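# Press the gauge pin on the magnet-marked fixture post

## Task

Find which of the checking fixture's four posts has the yellow magnet on it. Press that post's gauge pin fully home and keep it fully depressed for at least one second (it may spring back out afterwards). Do not disturb the other three pins, and do not move the magnet.

## Robot and tools

Robot: two UR20-style six-joint arms, left_arm and right_arm, each ending in a Robotiq 2F-85 two-finger gripper with a wrist camera. Calibrated bases in the scene frame: left_arm at (+0.060, +0.928, 0) m, right_arm at (-0.064, -0.817, 0) m, each yawed only slightly, with +z up.

Frames. The scene frame has its origin at table-top height halfway between the nominal bases. +x points out over the table, +z up, and left_arm sits on the +y side (arm names do not match image left/right). Reported hand positions (m), quaternions (wxyz) and velocities are in each arm's own base frame. Motion offsets run along the current Hand target's own axes. On the gripper, the fingers point along +z and open and close along y. A camera block sticks out about 10 cm toward the gripper's +x and turns with it. end_effector_position is the spot between the closed pads; the fingertips reach about 19 mm past it when closed and about 6 mm when fully open. Reported poses may be a few cm off, more at long reach.

Row layout, shared by execute_actions and move: 18 numbers, always for both arms. Numbers 1-9 are left_arm: dx, dy, dz, rx, ry, rz, then gripper position, force_limit, speed. Numbers 10-18 are the same nine for right_arm. Pose numbers are offsets, not poses, measured from that arm's Hand target at the start of the action or move. They are scaled in [-1, 1], where 1.0 equals 0.6 m of travel or 180 degrees of turn. rx, ry, rz form a single rotation vector. Setting all six pose numbers to 0 asks for the Hand target again. Gripper position is absolute: +1 is fully open (85 mm), about -0.8 is pads touching, and -1 closes until blocked. force_limit and speed also run from -1 to +1. Speed is about 20, 85 and 150 mm/s at -1, 0 and +1. Both start at +1. To leave a gripper alone, repeat its last three numbers, because 0 is itself a command.

execute_actions(actions, cameras): actions is a list of actions. Each action is up to 15 rows, one per 1/30 s control step. If fewer rows are given, the last row repeats to fill 15 steps (0.5 s). Every row counts from the pose at the start of that action, so sending the same offset again moves further. An empty list only returns state and images. cameras picks the images: omitted, null or ["all"] gives all, [] gives none.

move(target, speed, blend, stop_force, zero, blocking, cameras): this moves each gripper in a straight line. target is one row or a list of up to 15 rows. Every row is an offset from the same starting Hand targets, not from the previous row. speed is in m/s, from 0.002 to 4.2, default 0.25; turning is capped at twice that in rad/s. blend is in metres and rounds corners in a list. stop_force (6 to 120 N) ends an arm's path when its wrist sensor feels that much push against the motion. It is unreliable while the gripper rotates, and it cannot be used with blocking=false. zero (default true) re-zeros moving arms first. The path does not avoid obstacles, and there is a 10 s cap. The result ends with a move: line giving the outcome (done, off_target, moving, held, fault) and any limits (paced means clipped, held means steps were withheld). done means within 3 mm and 2 degrees; it does not prove contact or no contact.

wait(seconds 0 to 10): the arms hold their last command. stop: brakes a running move; the fingers keep going. zoom_image(camera, region): camera is cam_left_wrist or cam_right_wrist. region is [x0, y0, x1, y1] in pixels, at most 504x504, from the latest full image. Both images are 896x504. zero_wrist_force(arm): re-zeros that arm's force/torque sensor. read_manual: licence text only. finished_scene(scene): ends the current scene, given by its number, and cannot be undone.

Reading results: Hand target is the last commanded pose after clipping. The gripper may settle short of it; a further command, even all zeros, asks for it again. The controller limits the commanded orientation to within 32 degrees of the measured one. Wrist force and torque are given in the end effector's axes, with a third line showing the peak since the last shown reading. Contact with a surface reads as force pushing back into the arm. object_status codes: 0 moving, 1 blocked while opening, 2 blocked while closing (a grip), 3 reached the requested position. position_measured is in counts: 3 is open, 130 is about 40 mm, 230 is pads touching. Joint torques include the arm's own weight.

Cautions: the arms are stiff. Commanding even slightly past a firm contact can trigger a fault, which stops the arm for 10 s. A force fault triggers at roughly 150 N (±25) on any part of the arm. Joint contact torque limits: shoulder 678, elbow 398, wrists 98.4 N m. Approach the pin slowly. Use stop_force, or a small offset that ends just past the full stroke, then back off. Faster moves hit harder. Avoid paths near an arm's own base; they can flip the shoulder. Keep the two arms apart; a hard press between them can end the scene. Do not knock anything off the table, brush the other pins, or bump the magnet. Motors heat up when stretched, loaded or pushing against a blocked target. A MOTOR HOT line appears at 70 °C, and the arm brakes at 85 °C. Commands are smoothed by about 0.2 s, and results may come back before a large move finishes.

Each tool is called by a JSON object that holds its "name" and its "arguments".

## Session

{"name": "execute_actions", "arguments": {"actions": []}}

Scene clock: 0.00 s.
left_arm: end_effector_position=(+0.6452, +0.5338, +0.3687) position_measured=3 object_status=3 end_effector_quat_wxyz=(+0.054, +0.895, -0.431, +0.101) | right_arm: end_effector_position=(+1.0094, -0.4085, +0.1239) position_measured=3 object_status=3 end_effector_quat_wxyz=(+0.497, -0.362, -0.574, -0.541)
Joint positions: left_arm=[0.541 -1.507 2.094 -2.179 -1.799 -1.706] | right_arm=[2.693 -2.576 -1.22 -2.623 2.507 -0.374]
Joint velocities: within noise
Joint torques (N m): no reading
Motor temperatures (°C): left_arm=[24 36 26 39 35 34] | right_arm=[29 36 36 38 34 39]
Wrist force (N): no reading
Wrist torque (N m): no reading
Wrist force, peak (N): no reading
Hand target: left_arm +0.6452, +0.5338, +0.3687; +0.054, +0.895, -0.431, +0.101 | right_arm +1.0094, -0.4085, +0.1239; +0.497, -0.362, -0.574, -0.541
Tool commands: left_gripper/position=+1.0 left_gripper/force_limit=+1.0 left_gripper/speed=+1.0 right_gripper/position=+1.0 right_gripper/force_limit=+1.0 right_gripper/speed=+1.0

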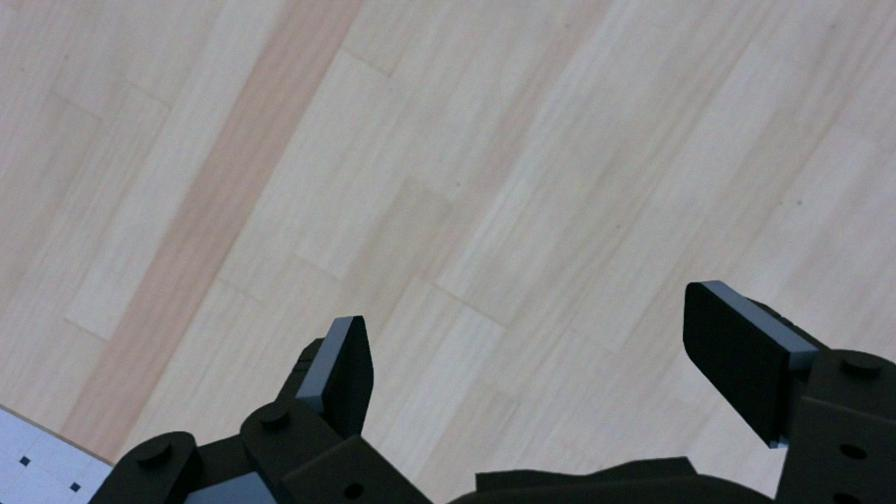

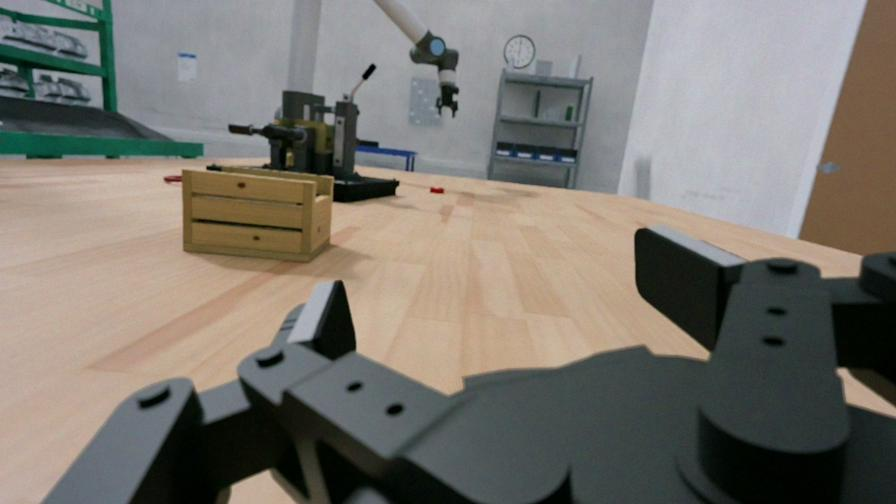

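{"name": "zoom_image", "arguments": {"camera": "cam_right_wrist", "region": [150, 40, 500, 270]}}

{"name": "zoom_image", "arguments": {"camera": "cam_left_wrist", "region": [0, 380, 120, 504]}}

Scaled by 1.440 from the camera's 896x504 image, which has a finer 1280x720 frame.

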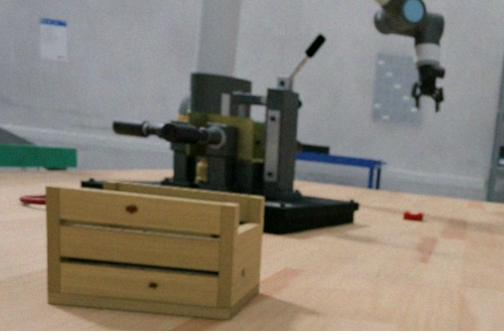

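Scaled by 4.065 from the camera's 896x504 image, which has a finer 1280x720 frame.

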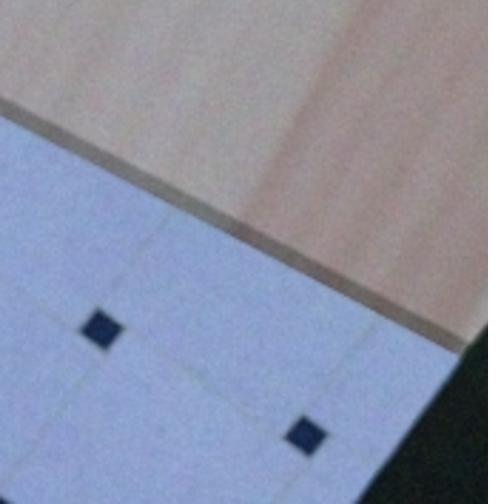

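{"name": "move", "arguments": {"target": [0.925,0.378,-0.123,-0.0517,-0.0022,0.222,1,1,1,0,0,0,0,0,0,1,1,1], "speed": 0.8}}

Scene clock: 3.33 s.
left_arm: end_effector_position=(+0.7956, -0.0158, +0.5685) position_measured=3 object_status=3 end_effector_quat_wxyz=(+0.086, +0.688, -0.717, +0.075) | right_arm: end_effector_position=(+1.0094, -0.4085, +0.1239) position_measured=3 object_status=3 end_effector_quat_wxyz=(+0.497, -0.362, -0.574, -0.541)
Joint positions: left_arm=[-0.178 -1.665 1.945 -1.873 -1.799 -1.709] | right_arm=[2.693 -2.576 -1.22 -2.623 2.507 -0.374]
Joint velocities: within noise
Joint torques (N m): left_arm=[-23.98 -44.45 -130.79 -5.27 4.06 -4.38] | right_arm=[0.49 249.61 71.59 -3.01 0.37 0.05]
Motor temperatures (°C): left_arm=[24 36 26 39 35 34] | right_arm=[29 36 36 38 34 39]
Wrist force (N): left_arm=[-0.1 -0.7 0.2] | right_arm=[0.1 0.2 0.5]
Wrist torque (N m): left_arm=[-0.09 0.00 -0.03] | right_arm=[0.04 -0.03 -0.01]
Wrist force, peak (N): left_arm=[6.1 -2.4 -0.3] | right_arm=[0.1 0.2 0.6]
Hand target: left_arm +0.7957, -0.0160, +0.5685; +0.086, +0.688, -0.717, +0.075 | right_arm +1.0094, -0.4085, +0.1239; +0.497, -0.362, -0.574, -0.541
Off the commanded pose: left_arm 0.000 m, 0 deg | right_arm 0.000 m, 0 deg.
move: done
camera_calibration:
cam_left_wrist: T_world_to_cam=[[-0.985509, 0.168873, -0.0159539, 0.812698], [0.16668, 0.981557, 0.0936112, -0.147135], [0.031468, 0.0895955, -0.995481, 0.668339], [0, 0, 0, 1]] pos_world=[0.804415, -0.0527013, 0.692058]

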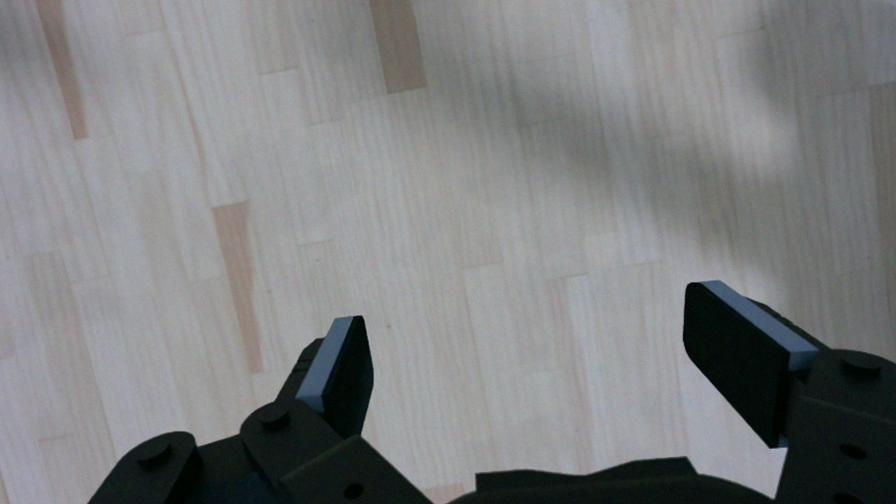

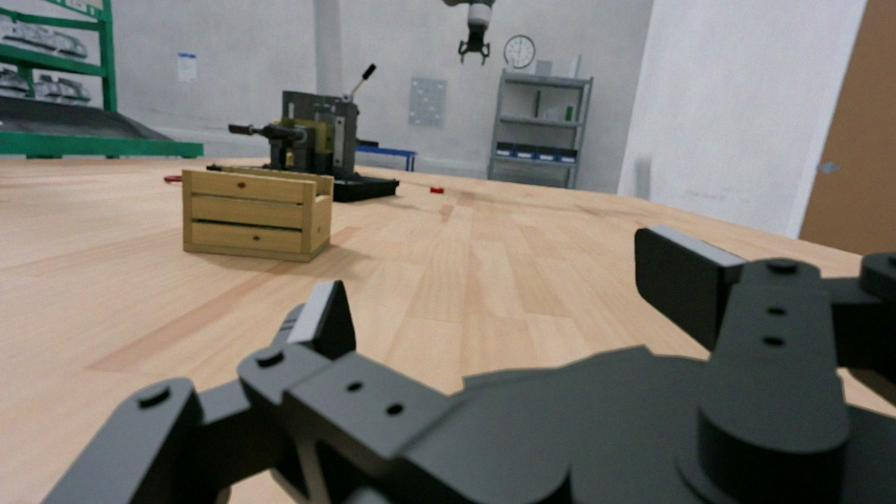

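{"name": "move", "arguments": {"target": [0.99,0.453,0.05,0.005,0.139,0.003,1,1,1,0,0,0,0,0,0,1,1,1], "speed": 0.8, "cameras": ["cam_left_wrist"]}}

{"name": "zoom_image", "arguments": {"camera": "cam_left_wrist", "region": [200, 0, 700, 350]}}

Scene clock: 5.53 s.
left_arm: end_effector_position=(+0.4999, -0.5889, +0.6765) position_measured=3 object_status=3 end_effector_quat_wxyz=(+0.233, +0.652, -0.684, +0.229) | right_arm: end_effector_position=(+1.0094, -0.4085, +0.1239) position_measured=3 object_status=3 end_effector_quat_wxyz=(+0.497, -0.362, -0.574, -0.541)
Joint positions: left_arm=[-0.967 -1.842 2.135 -2.426 -1.947 -2.6] | right_arm=[2.693 -2.576 -1.22 -2.623 2.507 -0.374]
Joint velocities: within noise
Joint torques (N m): left_arm=[-17.36 -8.19 -84.84 -13.39 4.07 -5.25] | right_arm=[0.96 251.25 73.83 -2.31 2.22 0.63]
Motor temperatures (°C): left_arm=[24 36 26 39 35 34] | right_arm=[29 36 36 38 34 39]
Wrist force (N): left_arm=[0.3 0.0 -0.2] | right_arm=[0.2 0.3 0.1]
Wrist torque (N m): left_arm=[0.05 0.19 -0.05] | right_arm=[0.04 -0.03 0.00]
Wrist force, peak (N): left_arm=[4.7 2.6 2.4] | right_arm=[0.1 0.5 0.5]
Hand target: left_arm +0.4998, -0.5891, +0.6765; +0.233, +0.652, -0.684, +0.229 | right_arm +1.0094, -0.4085, +0.1239; +0.497, -0.362, -0.574, -0.541
Off the commanded pose: left_arm 0.000 m, 0 deg | right_arm 0.000 m, 0 deg.
move: done
camera_calibration:
cam_left_wrist: T_world_to_cam=[[-0.985308, 0.148176, -0.0849216, 0.654107], [0.168157, 0.928615, -0.330753, 0.709822], [0.0298499, -0.340174, -0.939889, 0.546606], [0, 0, 0, 1]] pos_world=[0.508819, -0.570133, 0.804072]
Images, in order (width x height): cam_left_wrist 896x504.

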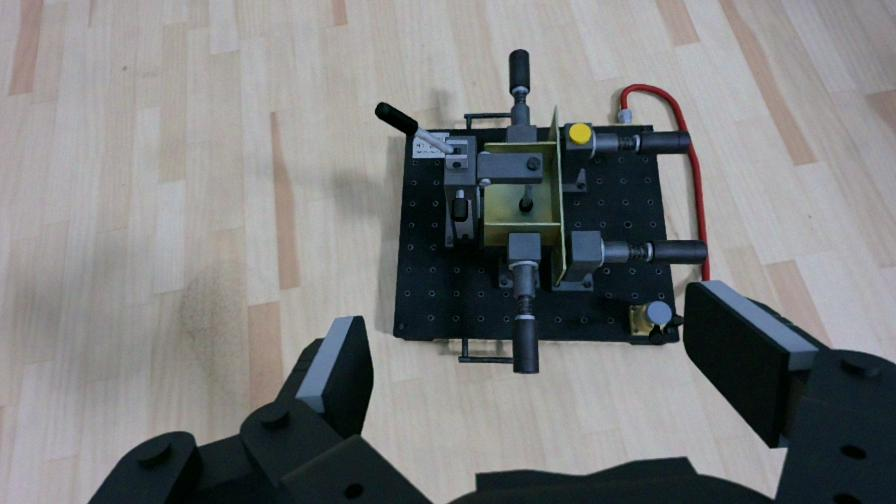

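Scaled by 1.008 from the camera's 896x504 image, which has a finer 1280x720 frame.

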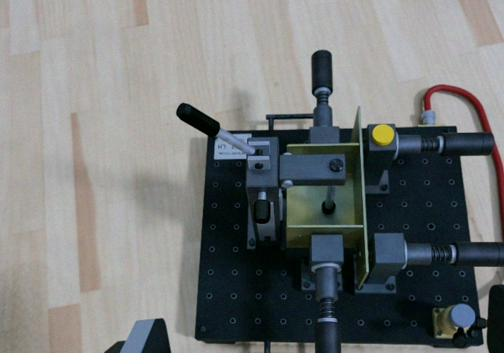

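{"name": "move", "arguments": {"target": [0.1207,0.647,0.719,0.149,-0.176,-0.438,-1,0,0,0,0,0,0,0,0,1,1,1], "speed": 0.6, "cameras": ["cam_left_wrist"]}}

Scene clock: 9.73 s.
left_arm: end_effector_position=(+0.1001, -0.8946, +0.3785) position_measured=232 object_status=3 end_effector_quat_wxyz=(+0.000, +0.996, -0.093, +0.000) | right_arm: end_effector_position=(+1.0094, -0.4085, +0.1239) position_measured=3 object_status=3 end_effector_quat_wxyz=(+0.497, -0.362, -0.574, -0.541)
Joint positions: left_arm=[-1.685 -1.46 2.005 -2.115 -1.571 -4.64] | right_arm=[2.693 -2.576 -1.22 -2.623 2.507 -0.374]
Joint velocities: within noise
Joint torques (N m): left_arm=[-18.02 -90.65 -118.46 -6.35 -4.97 -3.59] | right_arm=[-4.54 252.67 74.55 -1.24 2.34 1.95]
Motor temperatures (°C): left_arm=[24 36 26 39 35 34] | right_arm=[29 36 36 38 34 39]
Wrist force (N): left_arm=[0.5 -0.3 -0.3] | right_arm=[-0.2 0.4 0.3]
Wrist torque (N m): left_arm=[-0.10 -0.20 0.00] | right_arm=[0.07 0.03 0.00]
Wrist force, peak (N): left_arm=[-0.1 -2.8 -2.6] | right_arm=[0.3 0.7 0.4]
Hand target: left_arm +0.1000, -0.8947, +0.3785; +0.000, +0.996, -0.093, +0.000 | right_arm +1.0094, -0.4085, +0.1239; +0.497, -0.362, -0.574, -0.541
Off the commanded pose: left_arm 0.000 m, 0 deg | right_arm 0.000 m, 0 deg.
move: done
camera_calibration:
cam_left_wrist: T_world_to_cam=[[-0.309713, -0.950824, 0.00348179, -0.804131], [-0.901646, 0.294853, 0.31638, 0.257455], [-0.301849, 0.0948478, -0.948626, 0.600163], [0, 0, 0, 1]] pos_world=[0.164242, -0.897422, 0.490676]
Images, in order (width x height): cam_left_wrist 896x504.

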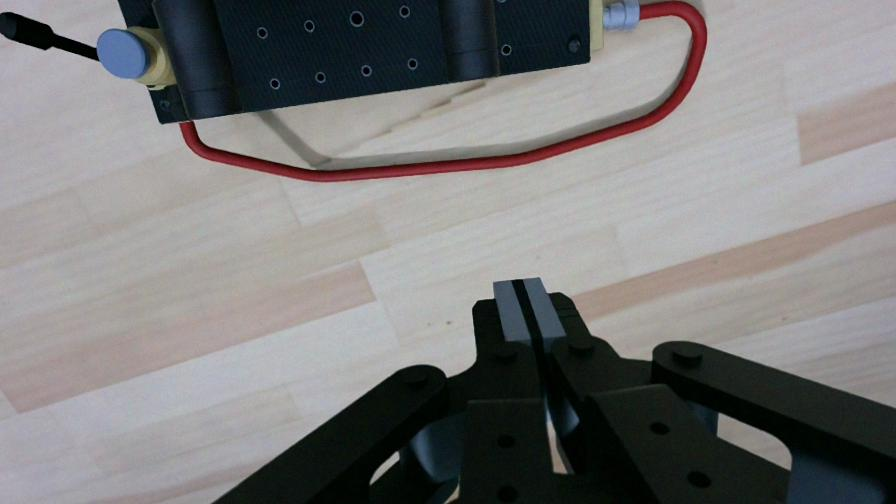

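{"name": "move", "arguments": {"target": [0.002,0.012,0.1975,0,0,0,-1,0,0,0,0,0,0,0,0,1,1,1], "speed": 0.3, "cameras": ["cam_left_wrist"]}}

Scene clock: 11.80 s.
left_arm: end_effector_position=(+0.0999, -0.9019, +0.2601) position_measured=232 object_status=3 end_effector_quat_wxyz=(+0.000, +0.996, -0.093, +0.000) | right_arm: end_effector_position=(+1.0094, -0.4085, +0.1239) position_measured=3 object_status=3 end_effector_quat_wxyz=(+0.497, -0.362, -0.574, -0.541)
Joint positions: left_arm=[-1.684 -1.361 2.084 -2.294 -1.571 -4.64] | right_arm=[2.693 -2.576 -1.22 -2.623 2.507 -0.374]
Joint velocities: within noise
Joint torques (N m): left_arm=[19.88 -99.71 -62.06 -13.46 -2.41 1.86] | right_arm=[-0.22 258.38 74.69 -0.44 3.25 2.24]
Motor temperatures (°C): left_arm=[24 36 26 39 35 34] | right_arm=[29 36 36 38 34 39]
Wrist force (N): left_arm=[0.2 -0.1 -0.4] | right_arm=[0.0 0.4 0.2]
Wrist torque (N m): left_arm=[-0.06 -0.12 0.02] | right_arm=[0.07 0.00 0.00]
Wrist force, peak (N): left_arm=[0.1 -0.2 -4.1] | right_arm=[-0.1 0.5 0.5]
Hand target: left_arm +0.0999, -0.9019, +0.2600; +0.000, +0.996, -0.093, +0.000 | right_arm +1.0094, -0.4085, +0.1239; +0.497, -0.362, -0.574, -0.541
Off the commanded pose: left_arm 0.000 m, 0 deg | right_arm 0.000 m, 0 deg.
move: done
camera_calibration:
cam_left_wrist: T_world_to_cam=[[-0.309532, -0.950883, 0.0034483, -0.810792], [-0.901678, 0.294663, 0.316466, 0.296689], [-0.301938, 0.0948471, -0.948598, 0.488481], [0, 0, 0, 1]] pos_world=[0.164042, -0.904723, 0.372276]
Images, in order (width x height): cam_left_wrist 896x504.

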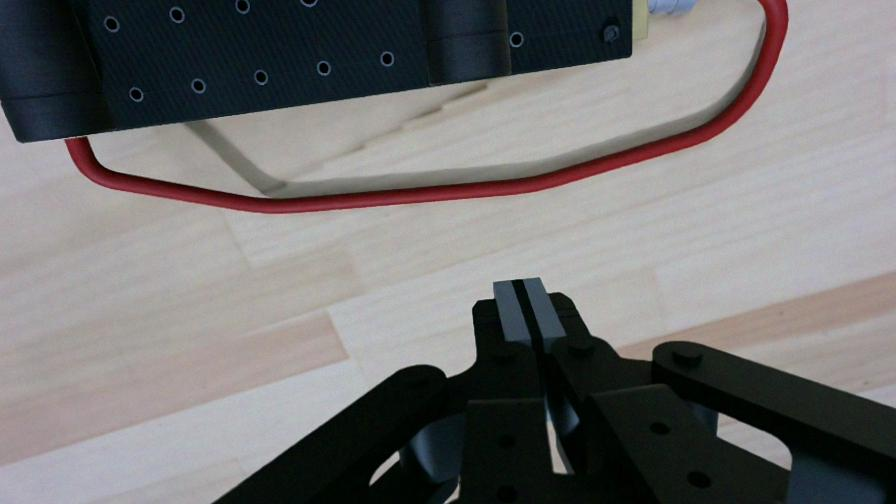

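{"name": "move", "arguments": {"target": [-0.001,-0.0047,0.137,0,0,0,-1,0,0,0,0,0,0,0,0,1,1,1], "speed": 0.2, "cameras": ["cam_left_wrist"]}}

Scene clock: 13.60 s.
left_arm: end_effector_position=(+0.0998, -0.8990, +0.1779) position_measured=232 object_status=3 end_effector_quat_wxyz=(+0.000, +0.996, -0.093, +0.000) | right_arm: end_effector_position=(+1.0094, -0.4085, +0.1239) position_measured=3 object_status=3 end_effector_quat_wxyz=(+0.497, -0.362, -0.574, -0.541)
Joint positions: left_arm=[-1.684 -1.285 2.137 -2.423 -1.571 -4.64] | right_arm=[2.693 -2.576 -1.22 -2.623 2.507 -0.374]
Joint velocities: within noise
Joint torques (N m): left_arm=[-14.37 -95.6 -49.38 -13.55 2.54 -3.92] | right_arm=[-1.44 251.59 73.27 -1.36 3.64 3.69]
Motor temperatures (°C): left_arm=[24 36 26 39 35 34] | right_arm=[29 36 36 37 34 39]
Wrist force (N): left_arm=[0.0 -0.2 -0.1] | right_arm=[0.2 0.3 0.2]
Wrist torque (N m): left_arm=[-0.10 -0.11 0.03] | right_arm=[0.05 -0.03 0.00]
Wrist force, peak (N): left_arm=[0.0 0.2 -3.1] | right_arm=[0.0 0.5 0.5]
Hand target: left_arm +0.0998, -0.8990, +0.1778; +0.000, +0.996, -0.093, +0.000 | right_arm +1.0094, -0.4085, +0.1239; +0.497, -0.362, -0.574, -0.541
Off the commanded pose: left_arm 0.000 m, 0 deg | right_arm 0.000 m, 0 deg.
move: done
camera_calibration:
cam_left_wrist: T_world_to_cam=[[-0.309532, -0.950883, 0.0034483, -0.807751], [-0.901678, 0.294663, 0.316466, 0.321848], [-0.301938, 0.0948471, -0.948598, 0.410232], [0, 0, 0, 1]] pos_world=[0.164042, -0.901823, 0.290076]
Images, in order (width x height): cam_left_wrist 896x504.

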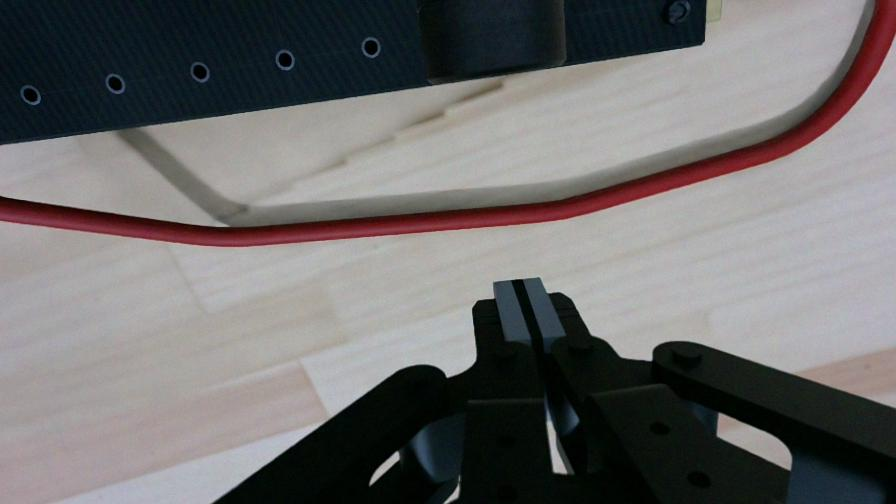

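{"name": "move", "arguments": {"target": [[0.07,0,0,0,0,0,-1,0,0,0,0,0,0,0,0,1,1,1],[0.17,0,0,0,0,0,-1,0,0,0,0,0,0,0,0,1,1,1]], "speed": [0.1,0.015], "stop_force": 50, "cameras": ["cam_left_wrist"]}}

Scene clock: 17.97 s.
left_arm: end_effector_position=(+0.1737, -0.9129, +0.1778) position_measured=232 object_status=3 end_effector_quat_wxyz=(+0.000, +0.996, -0.093, +0.000) | right_arm: end_effector_position=(+1.0094, -0.4085, +0.1239) position_measured=3 object_status=3 end_effector_quat_wxyz=(+0.497, -0.362, -0.574, -0.541)
Joint positions: left_arm=[-1.601 -1.262 2.102 -2.411 -1.571 -4.557] | right_arm=[2.693 -2.576 -1.22 -2.623 2.507 -0.374]
Joint velocities: within noise
Joint torques (N m): left_arm=[22.26 -167.72 -60.9 -13.9 19.98 -3.89] | right_arm=[-4.33 252.52 74.71 -0.49 3.08 2.94]
Motor temperatures (°C): left_arm=[24 36 26 39 35 34] | right_arm=[29 36 36 37 34 39]
Wrist force (N): left_arm=[-49.1 -0.7 -2.1] | right_arm=[0.0 0.3 0.0]
Wrist torque (N m): left_arm=[-0.12 -0.13 -0.18] | right_arm=[0.05 0.00 0.00]
Wrist force, peak (N): left_arm=[-88.3 -12.4 -17.3] | right_arm=[0.4 0.5 0.3]
Hand target: left_arm +0.1737, -0.9129, +0.1778; +0.000, +0.996, -0.093, +0.000 (not the last commanded pose) | right_arm +1.0094, -0.4085, +0.1239; +0.497, -0.362, -0.574, -0.541
Off the commanded pose: left_arm 0.027 m, 0 deg | right_arm 0.000 m, 0 deg.
move: contact (left_arm); path passed 1 of 2 targets
camera_calibration:
cam_left_wrist: T_world_to_cam=[[-0.309542, -0.95088, 0.00341907, -0.797985], [-0.901705, 0.294672, 0.316381, 0.39265], [-0.301848, 0.0948501, -0.948626, 0.433653], [0, 0, 0, 1]] pos_world=[0.237942, -0.915622, 0.289876]
Images, in order (width x height): cam_left_wrist 896x504.

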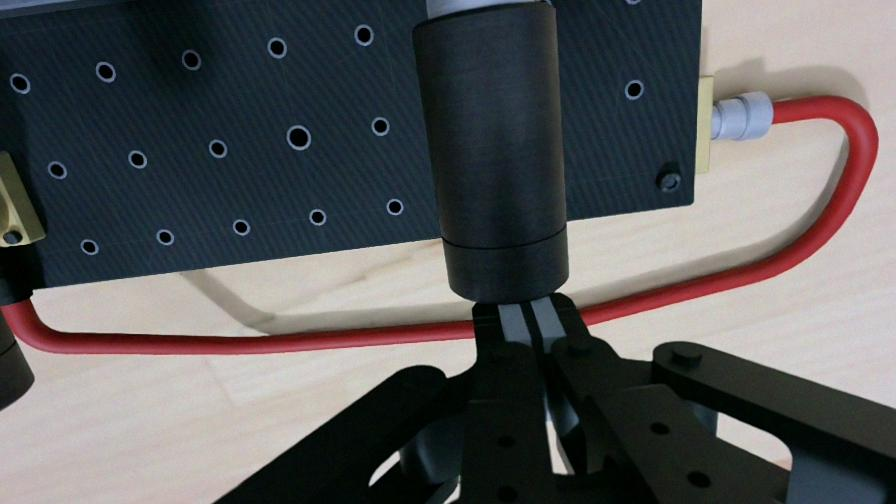

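{"name": "move", "arguments": {"target": [0.005,0,0,0,0,0,-1,0,0,0,0,0,0,0,0,1,1,1], "speed": 0.004, "stop_force": 30, "cameras": ["cam_left_wrist"]}}

{"name": "zoom_image", "arguments": {"camera": "cam_left_wrist", "region": [400, 0, 700, 320]}}

Scene clock: 19.43 s.
left_arm: end_effector_position=(+0.1741, -0.9128, +0.1778) position_measured=232 object_status=3 end_effector_quat_wxyz=(+0.000, +0.996, -0.093, +0.000) | right_arm: end_effector_position=(+1.0094, -0.4085, +0.1239) position_measured=3 object_status=3 end_effector_quat_wxyz=(+0.497, -0.362, -0.574, -0.541)
Joint positions: left_arm=[-1.6 -1.262 2.102 -2.411 -1.571 -4.556] | right_arm=[2.693 -2.576 -1.22 -2.623 2.507 -0.374]
Joint velocities: within noise
Joint torques (N m): left_arm=[49.37 -149.34 -74.43 -14.05 33.11 -4.18] | right_arm=[-4.04 256.56 74.18 -0.91 3.93 3.15]
Motor temperatures (°C): left_arm=[24 36 26 39 35 34] | right_arm=[29 36 36 37 34 39]
Wrist force (N): left_arm=[-82.5 7.4 4.1] | right_arm=[0.0 0.1 0.3]
Wrist torque (N m): left_arm=[-0.14 -0.28 -0.24] | right_arm=[0.02 -0.01 0.00]
Wrist force, peak (N): left_arm=[-87.4 10.0 2.7] | right_arm=[0.2 0.5 0.7]
Hand target: left_arm +0.1741, -0.9128, +0.1777; +0.000, +0.996, -0.093, +0.000 (not the last commanded pose) | right_arm +1.0094, -0.4085, +0.1239; +0.497, -0.362, -0.574, -0.541
Off the commanded pose: left_arm 0.003 m, 0 deg | right_arm 0.000 m, 0 deg.
move: contact (left_arm)
camera_calibration:
cam_left_wrist: T_world_to_cam=[[-0.309588, -0.950865, 0.00336848, -0.797853], [-0.90165, 0.294686, 0.316525, 0.392879], [-0.301965, 0.0949553, -0.948578, 0.433854], [0, 0, 0, 1]] pos_world=[0.238242, -0.915623, 0.289876]
Images, in order (width x height): cam_left_wrist 896x504.

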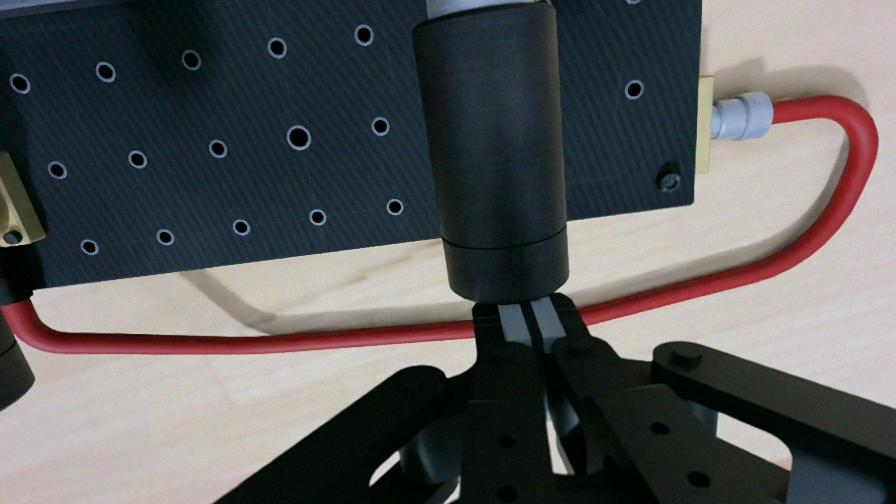

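Scaled by 1.575 from the camera's 896x504 image, which has a finer 1280x720 frame.

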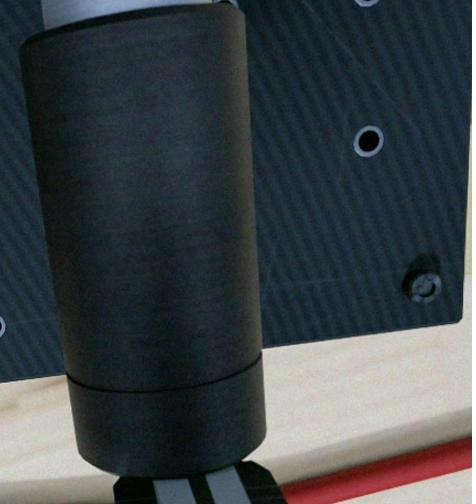

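{"name": "finished_scene", "arguments": {"scene": 1}}

The scene is finished: the task was done.


## Next scene

The same job, from a new start.

{"name": "execute_actions", "arguments": {"actions": []}}

{"name": "zoom_image", "arguments": {"camera": "cam_right_wrist", "region": [150, 40, 500, 270]}}

Scene clock: 0.00 s.
left_arm: end_effector_position=(+1.6020, +0.5513, +0.3701) position_measured=3 object_status=3 end_effector_quat_wxyz=(-0.049, +0.940, +0.190, +0.279) | right_arm: end_effector_position=(+0.4481, +0.4679, +0.3319) position_measured=3 object_status=3 end_effector_quat_wxyz=(-0.272, +0.502, +0.649, +0.503)
Joint positions: left_arm=[0.193 -0.686 0.985 -2.439 -1.472 -3.319] | right_arm=[4.007 -1.969 -2.772 1.193 2.076 2.519]
Joint velocities: within noise
Joint torques (N m): no reading
Motor temperatures (°C): left_arm=[24 35 26 38 34 34] | right_arm=[28 35 36 37 34 38]
Wrist force (N): no reading
Wrist torque (N m): no reading
Wrist force, peak (N): no reading
Hand target: left_arm +1.6020, +0.5513, +0.3701; -0.049, +0.940, +0.190, +0.279 | right_arm +0.4481, +0.4679, +0.3319; -0.272, +0.502, +0.649, +0.503
Tool commands: left_gripper/position=+1.0 left_gripper/force_limit=+1.0 left_gripper/speed=+1.0 right_gripper/position=+1.0 right_gripper/force_limit=+1.0 right_gripper/speed=+1.0
camera_calibration:
cam_left_wrist: T_world_to_cam=[[0.280319, -0.958405, -0.0536817, 0.116011], [-0.933413, -0.259108, -0.248199, 1.75322], [0.223966, 0.119682, -0.967221, 0.0591923], [0, 0, 0, 1]] pos_world=[1.5907, 0.558373, 0.498626]
cam_right_wrist: T_world_to_cam=[[0.956613, -0.13676, 0.257272, -0.433465], [0.120637, -0.61784, -0.776995, 0.502422], [0.265214, 0.774319, -0.574535, -0.162484], [0, 0, 0, 1]] pos_world=[0.39714, 0.37695, 0.408545]

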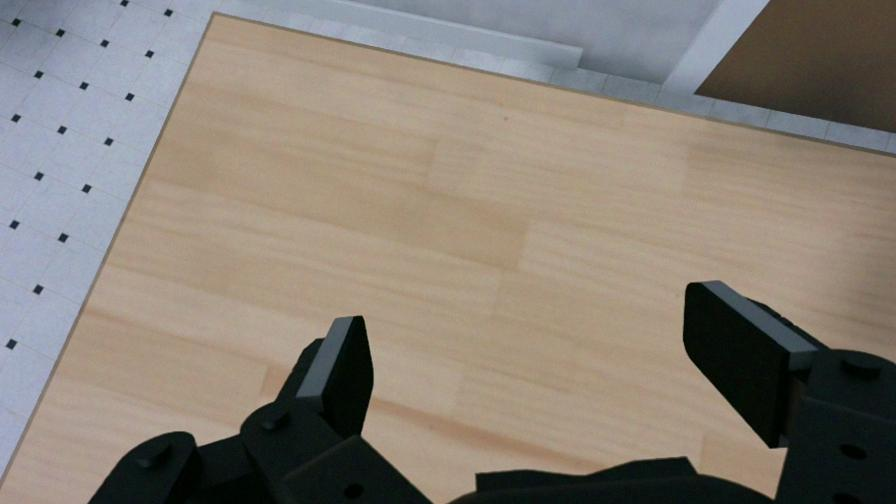

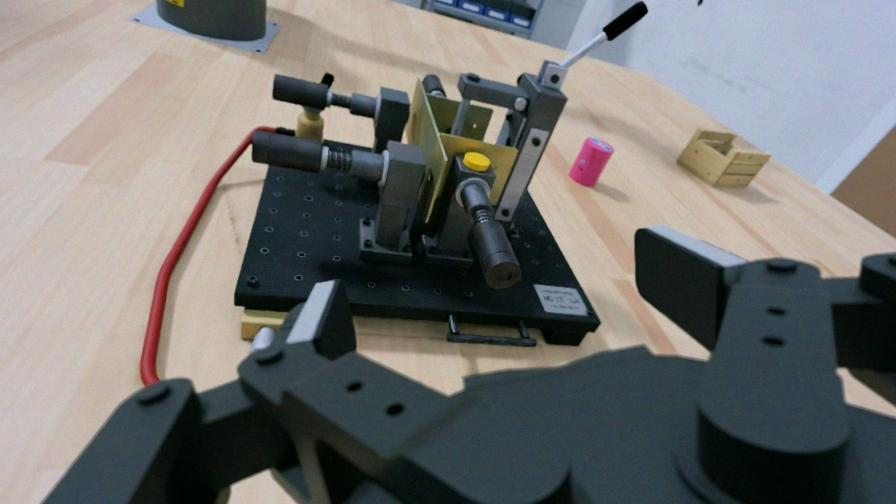

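Scaled by 1.440 from the camera's 896x504 image, which has a finer 1280x720 frame.

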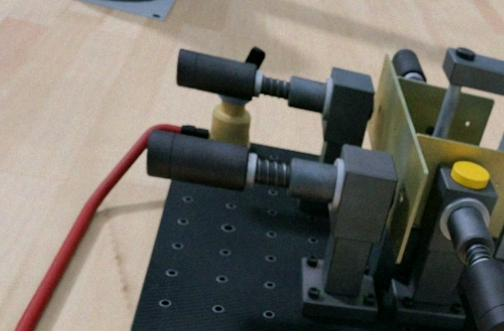

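{"name": "move", "arguments": {"target": [0,0,0,0,0,0,1,1,1,-0.2303,0.0623,0.2873,0.0148,0.1281,0,-1,0,1], "speed": 0.4, "cameras": ["cam_right_wrist"]}}

Scene clock: 2.33 s.
left_arm: end_effector_position=(+1.6020, +0.5513, +0.3701) position_measured=3 object_status=3 end_effector_quat_wxyz=(-0.049, +0.940, +0.190, +0.279) | right_arm: end_effector_position=(+0.4947, +0.5095, +0.2570) position_measured=234 object_status=3 end_effector_quat_wxyz=(-0.327, +0.457, +0.635, +0.530)
Joint positions: left_arm=[0.193 -0.686 0.985 -2.439 -1.472 -3.319] | right_arm=[3.92 -2.27 -2.633 1.464 2.269 2.553]
Joint velocities: within noise
Joint torques (N m): left_arm=[-4.38 -278.89 -106.73 -11.72 1.46 -0.44] | right_arm=[22.57 157.38 -23.27 2.7 -3.25 -7.32]
Motor temperatures (°C): left_arm=[24 35 26 38 34 34] | right_arm=[28 35 36 37 34 38]
Wrist force (N): left_arm=[0.3 0.0 -0.3] | right_arm=[0.3 0.2 -1.0]
Wrist torque (N m): left_arm=[0.00 -0.03 0.00] | right_arm=[-0.26 0.00 -0.27]
Wrist force, peak (N): left_arm=[0.7 -0.5 -0.3] | right_arm=[-21.1 -0.6 15.8]
Hand target: left_arm +1.6020, +0.5513, +0.3701; -0.049, +0.940, +0.190, +0.279 | right_arm +0.4946, +0.5095, +0.2571; -0.327, +0.457, +0.635, +0.530 (not the last commanded pose)
Off the commanded pose: left_arm 0.000 m, 0 deg | right_arm 0.127 m, 14 deg.
move: held (right_arm; a check stopped the path); limits=held
pose unreachable (right arm): on one or more control steps of this call, first in action 0 (counted from 0), this arm could not follow its commanded pose, so it was not sent that pose on those steps. It may still have moved: this result reports where it is.
cause: moving toward the commanded pose would bring two parts of the arm too close to each other (its gripper and another part of the arm, with joints 4 (wrist 1) to 6 (wrist 3) between them).
camera_calibration:
cam_right_wrist: T_world_to_cam=[[0.967592, -0.0875583, 0.236851, -0.478276], [0.162849, -0.500484, -0.850292, 0.402475], [0.19299, 0.861307, -0.470005, -0.285523], [0, 0, 0, 1]] pos_world=[0.452337, 0.405477, 0.321304]
Images, in order (width x height): cam_right_wrist 896x504.

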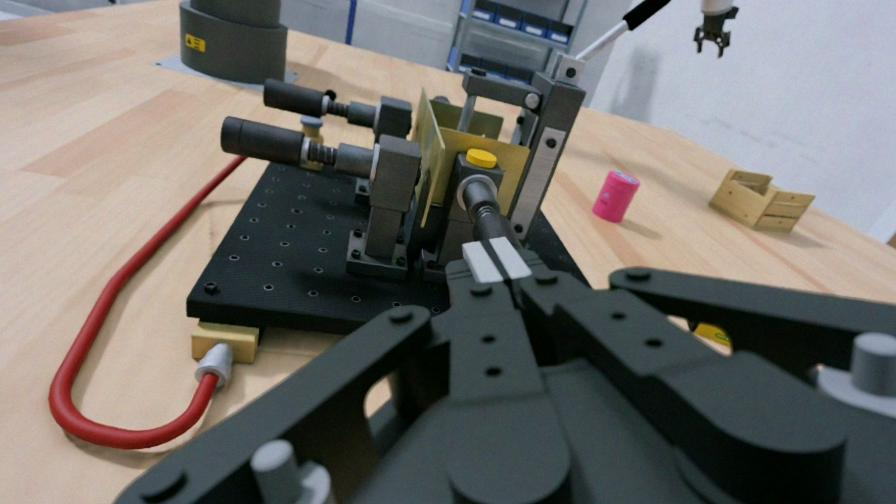

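{"name": "move", "arguments": {"target": [0,0,0,0,0,0,1,1,1,0.049,0.127,0.089,0.1072,-0.4158,0.0762,-1,0,1], "speed": 0.4, "cameras": ["cam_right_wrist"]}}

Scene clock: 5.97 s.
left_arm: end_effector_position=(+1.6020, +0.5513, +0.3701) position_measured=3 object_status=3 end_effector_quat_wxyz=(-0.049, +0.940, +0.190, +0.279) | right_arm: end_effector_position=(+0.5582, +0.5698, +0.3000) position_measured=234 object_status=3 end_effector_quat_wxyz=(+0.000, +0.693, +0.721, +0.000)
Joint positions: left_arm=[0.193 -0.686 0.985 -2.439 -1.472 -3.319] | right_arm=[4.192 -1.626 -2.199 -0.888 1.57 2.583]
Joint velocities: within noise
Joint torques (N m): left_arm=[0.69 -282.73 -108.77 -11.8 2.82 0.49] | right_arm=[24.3 59.28 105.96 3.84 -4.91 5.4]
Motor temperatures (°C): left_arm=[24 35 26 38 34 34] | right_arm=[28 35 36 37 34 38]
Wrist force (N): left_arm=[0.4 -0.3 -0.3] | right_arm=[-0.3 2.8 0.9]
Wrist torque (N m): left_arm=[-0.04 -0.06 0.00] | right_arm=[1.24 0.25 -0.72]
Wrist force, peak (N): left_arm=[0.7 -0.2 -0.2] | right_arm=[0.2 2.9 1.2]
Hand target: left_arm +1.6020, +0.5513, +0.3701; -0.049, +0.940, +0.190, +0.279 | right_arm +0.5582, +0.5698, +0.3000; +0.000, +0.693, +0.721, +0.000
Off the commanded pose: left_arm 0.000 m, 0 deg | right_arm 0.000 m, 0 deg.
move: done
camera_calibration:
cam_right_wrist: T_world_to_cam=[[0.989584, -0.125457, 0.0705947, -0.485421], [-0.140532, -0.948223, 0.284821, 0.542765], [0.0312067, -0.291775, -0.955978, 0.563594], [0, 0, 0, 1]] pos_world=[0.539053, 0.618206, 0.418461]
Images, in order (width x height): cam_right_wrist 896x504.

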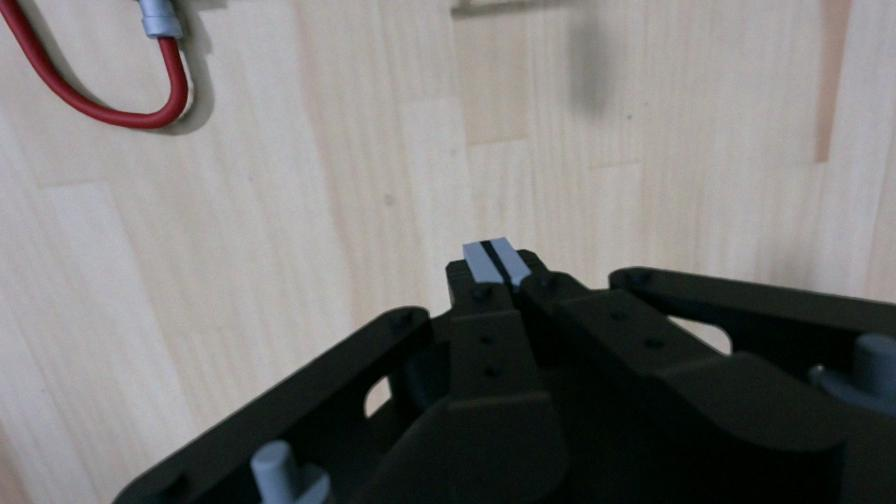

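{"name": "move", "arguments": {"target": [0,0,0,0,0,0,1,1,1,0.0585,-0.001,0.2083,0,0,0,-1,0,1], "speed": 0.3, "cameras": ["cam_right_wrist"]}}

Scene clock: 7.53 s.
left_arm: end_effector_position=(+1.6020, +0.5513, +0.3701) position_measured=3 object_status=3 end_effector_quat_wxyz=(-0.049, +0.940, +0.190, +0.279) | right_arm: end_effector_position=(+0.5563, +0.6047, +0.1752) position_measured=234 object_status=3 end_effector_quat_wxyz=(+0.000, +0.693, +0.721, +0.000)
Joint positions: left_arm=[0.193 -0.686 0.985 -2.439 -1.472 -3.319] | right_arm=[4.216 -1.781 -2.252 -0.679 1.57 2.607]
Joint velocities: within noise
Joint torques (N m): left_arm=[4.17 -279.9 -109 -11.36 2.17 0.09] | right_arm=[18.68 89.03 57.2 15.64 0.67 5.21]
Motor temperatures (°C): left_arm=[24 35 26 38 34 34] | right_arm=[28 35 36 37 34 38]
Wrist force (N): left_arm=[0.5 -0.2 -0.4] | right_arm=[-1.3 2.1 0.9]
Wrist torque (N m): left_arm=[-0.02 -0.07 0.00] | right_arm=[1.23 0.37 -0.67]
Wrist force, peak (N): left_arm=[0.4 0.5 -0.3] | right_arm=[0.7 1.9 4.3]
Hand target: left_arm +1.6020, +0.5513, +0.3701; -0.049, +0.940, +0.190, +0.279 | right_arm +0.5563, +0.6047, +0.1750; +0.000, +0.693, +0.721, +0.000
Off the commanded pose: left_arm 0.000 m, 0 deg | right_arm 0.000 m, 0 deg.
move: done
camera_calibration:
cam_right_wrist: T_world_to_cam=[[0.989586, -0.125488, 0.0705131, -0.470296], [-0.140541, -0.948191, 0.284924, 0.611185], [0.0311054, -0.291867, -0.955953, 0.454667], [0, 0, 0, 1]] pos_world=[0.537152, 0.653206, 0.293661]
Images, in order (width x height): cam_right_wrist 896x504.

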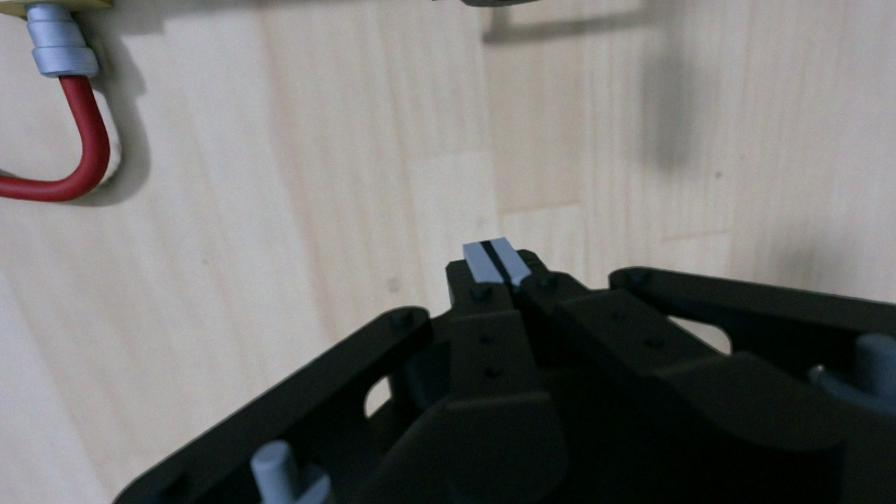

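{"name": "zoom_image", "arguments": {"camera": "cam_right_wrist", "region": [400, 0, 600, 110]}}

Scaled by 2.520 from the camera's 896x504 image, which has a finer 1280x720 frame.

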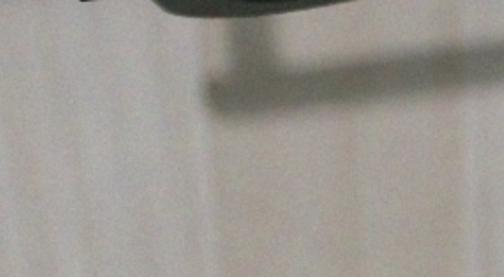

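{"name": "move", "arguments": {"target": [0,0,0,0,0,0,1,1,1,0.03,0.0247,0,0,0,0,-1,0,1], "speed": 0.2, "cameras": ["cam_right_wrist"]}}

Scene clock: 9.67 s.
left_arm: end_effector_position=(+1.6020, +0.5513, +0.3701) position_measured=3 object_status=3 end_effector_quat_wxyz=(-0.049, +0.940, +0.190, +0.279) | right_arm: end_effector_position=(+0.5703, +0.6232, +0.1750) position_measured=234 object_status=3 end_effector_quat_wxyz=(+0.000, +0.693, +0.721, +0.000)
Joint positions: left_arm=[0.193 -0.686 0.985 -2.439 -1.472 -3.319] | right_arm=[4.212 -1.804 -2.221 -0.688 1.57 2.602]
Joint velocities: within noise
Joint torques (N m): left_arm=[5.94 -280.21 -109.27 -11.53 3.23 1.4] | right_arm=[-20.3 89.37 84.43 4.71 -3.56 -6.54]
Motor temperatures (°C): left_arm=[24 35 26 38 34 34] | right_arm=[28 35 36 37 34 38]
Wrist force (N): left_arm=[0.4 -0.1 -0.1] | right_arm=[-1.1 2.1 0.9]
Wrist torque (N m): left_arm=[-0.01 -0.05 0.00] | right_arm=[1.29 0.38 -0.67]
Wrist force, peak (N): left_arm=[0.5 -0.3 -0.4] | right_arm=[-0.6 3.1 1.0]
Hand target: left_arm +1.6020, +0.5513, +0.3701; -0.049, +0.940, +0.190, +0.279 | right_arm +0.5704, +0.6233, +0.1750; +0.000, +0.693, +0.721, +0.000
Off the commanded pose: left_arm 0.000 m, 0 deg | right_arm 0.000 m, 0 deg.
move: done
camera_calibration:
cam_right_wrist: T_world_to_cam=[[0.989587, -0.125478, 0.0705223, -0.481837], [-0.140537, -0.948164, 0.285015, 0.630609], [0.0311037, -0.291958, -0.955925, 0.459465], [0, 0, 0, 1]] pos_world=[0.551152, 0.671606, 0.293461]
Images, in order (width x height): cam_right_wrist 896x504.

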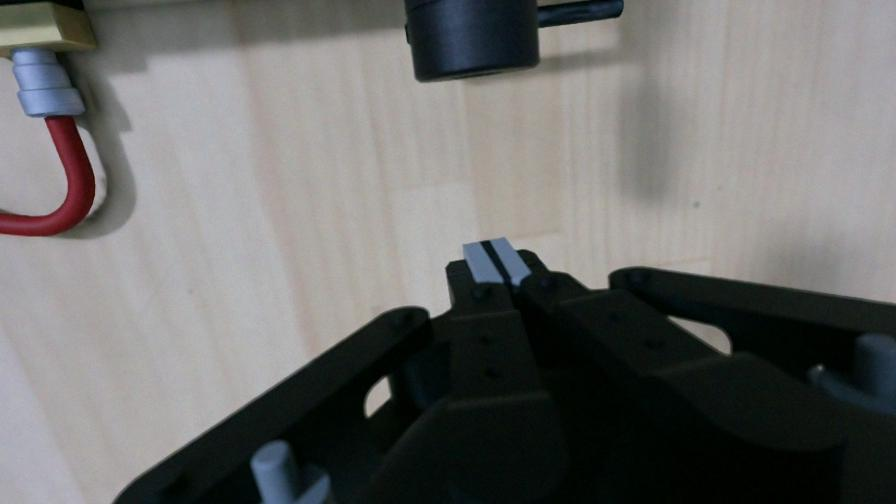

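{"name": "move", "arguments": {"target": [[0,0,0,0,0,0,1,1,1,0.055,0.0067,0,0,0,0,-1,0,1],[0,0,0,0,0,0,1,1,1,0.15,0.0067,0,0,0,0,-1,0,1]], "speed": [0.1,0.015], "stop_force": 50, "cameras": ["cam_right_wrist"]}}

Scene clock: 15.77 s.
left_arm: end_effector_position=(+1.6020, +0.5513, +0.3701) position_measured=3 object_status=3 end_effector_quat_wxyz=(-0.049, +0.940, +0.190, +0.279) | right_arm: end_effector_position=(+0.5718, +0.6908, +0.1749) position_measured=234 object_status=3 end_effector_quat_wxyz=(+0.000, +0.693, +0.721, +0.000)
Joint positions: left_arm=[0.193 -0.686 0.985 -2.439 -1.472 -3.319] | right_arm=[4.247 -1.853 -2.15 -0.711 1.57 2.638]
Joint velocities: within noise
Joint torques (N m): left_arm=[9.36 -283.99 -111.98 -11.18 4.88 2.33] | right_arm=[7.57 158.71 102.12 25.73 11.47 -7.15]
Motor temperatures (°C): left_arm=[24 35 26 38 34 34] | right_arm=[28 35 36 37 34 38]
Wrist force (N): left_arm=[0.4 0.0 0.0] | right_arm=[-42.9 3.5 11.7]
Wrist torque (N m): left_arm=[0.00 -0.05 0.00] | right_arm=[1.34 0.38 -0.45]
Wrist force, peak (N): left_arm=[0.7 -0.3 -0.3] | right_arm=[-84.5 2.9 -18.0]
Hand target: left_arm +1.6020, +0.5513, +0.3701; -0.049, +0.940, +0.190, +0.279 | right_arm +0.5718, +0.6908, +0.1749; +0.000, +0.693, +0.721, +0.000 (not the last commanded pose)
Off the commanded pose: left_arm 0.000 m, 0 deg | right_arm 0.023 m, 0 deg.
move: contact (right_arm); path passed 1 of 2 targets
camera_calibration:
cam_right_wrist: T_world_to_cam=[[0.989587, -0.125478, 0.0705223, -0.474819], [-0.140537, -0.948164, 0.285015, 0.695039], [0.0311037, -0.291958, -0.955925, 0.479088], [0, 0, 0, 1]] pos_world=[0.552652, 0.739306, 0.293361]
Images, in order (width x height): cam_right_wrist 896x504.

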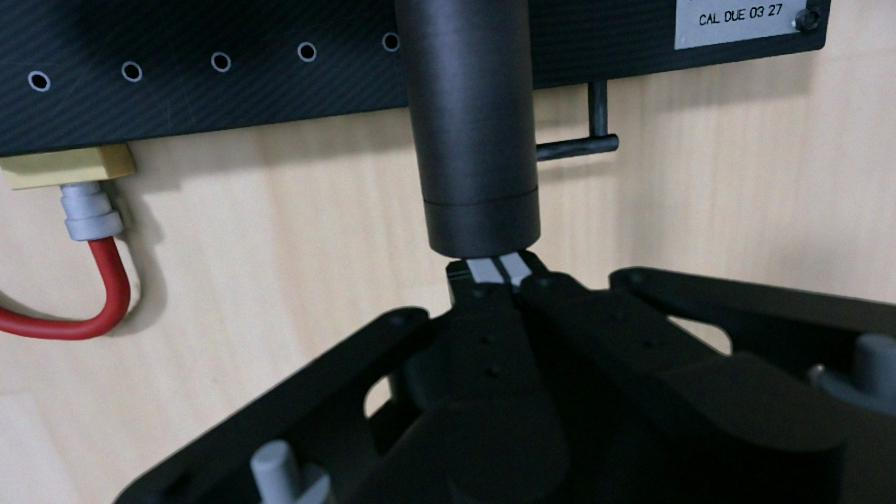

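{"name": "move", "arguments": {"target": [0,0,0,0,0,0,1,1,1,0.004,0,0,0,0,0,-1,0,1], "speed": 0.004, "stop_force": 25, "cameras": []}}

{"name": "wait", "arguments": {"seconds": 0.8, "cameras": []}}

Scene clock: 16.77 s.
left_arm: end_effector_position=(+1.6020, +0.5513, +0.3701) position_measured=3 object_status=3 end_effector_quat_wxyz=(-0.049, +0.940, +0.190, +0.279) | right_arm: end_effector_position=(+0.5718, +0.6910, +0.1749) position_measured=234 object_status=3 end_effector_quat_wxyz=(+0.000, +0.693, +0.721, +0.000)
Joint positions: left_arm=[0.193 -0.686 0.985 -2.439 -1.472 -3.319] | right_arm=[4.247 -1.853 -2.149 -0.711 1.57 2.638]
Joint velocities: within noise
Joint torques (N m): left_arm=[6.91 -285.02 -115.4 -11.24 6.12 2.76] | right_arm=[33.22 140.42 115.47 35.61 9.83 -2.33]
Motor temperatures (°C): left_arm=[24 35 26 38 34 34] | right_arm=[28 35 36 37 34 38]
Wrist force (N): left_arm=[0.2 0.0 -0.1] | right_arm=[-75.2 -1.2 -8.4]
Wrist torque (N m): left_arm=[0.01 -0.03 0.00] | right_arm=[1.25 0.61 -0.36]
Wrist force, peak (N): left_arm=[0.6 0.0 -0.3] | right_arm=[-77.8 -2.5 -7.0]
Hand target: left_arm +1.6020, +0.5513, +0.3701; -0.049, +0.940, +0.190, +0.279 | right_arm +0.5718, +0.6910, +0.1749; +0.000, +0.693, +0.721, +0.000 (not the last commanded pose)
Off the commanded pose: left_arm 0.000 m, 0 deg | right_arm 0.002 m, 0 deg.
move: contact (right_arm)
No camera images: "cameras" was empty.

Scene clock: 17.57 s.
left_arm: end_effector_position=(+1.6020, +0.5513, +0.3701) position_measured=3 object_status=3 end_effector_quat_wxyz=(-0.049, +0.940, +0.190, +0.279) | right_arm: end_effector_position=(+0.5718, +0.6910, +0.1749) position_measured=234 object_status=3 end_effector_quat_wxyz=(+0.000, +0.693, +0.721, +0.000)
Joint positions: left_arm=[0.193 -0.686 0.985 -2.439 -1.472 -3.319] | right_arm=[4.247 -1.853 -2.149 -0.711 1.57 2.638]
Joint velocities: within noise
Joint torques (N m): left_arm=[5.02 -285.48 -116.79 -10.35 6.03 2.79] | right_arm=[24.95 141.32 113.69 32.12 9.66 -6.41]
Motor temperatures (°C): left_arm=[24 35 26 38 34 34] | right_arm=[28 35 36 37 34 38]
Wrist force (N): left_arm=[0.1 -0.1 -0.3] | right_arm=[-71.1 0.4 -8.7]
Wrist torque (N m): left_arm=[-0.01 -0.01 -0.01] | right_arm=[1.27 0.51 -0.36]
Wrist force, peak (N): left_arm=[0.7 0.1 -0.2] | right_arm=[-75.1 -1.5 -10.7]
Hand target: left_arm +1.6020, +0.5513, +0.3701; -0.049, +0.940, +0.190, +0.279 | right_arm +0.5718, +0.6910, +0.1749; +0.000, +0.693, +0.721, +0.000 (not the last commanded pose)
Tool commands: left_gripper/position=+1.0 left_gripper/force_limit=+1.0 left_gripper/speed=+1.0 right_gripper/position=-1.0 right_gripper/force_limit=+0.0 right_gripper/speed=+1.0
Off the commanded pose: left_arm 0.000 m, 0 deg | right_arm 0.002 m, 0 deg.
wait: 0.80 s; at rest by 0.17 s
No camera images: "cameras" was empty.

Hard stop confirmed and held.

{"name": "finished_scene", "arguments": {"scene": 2}}

The scene is finished: the task was done.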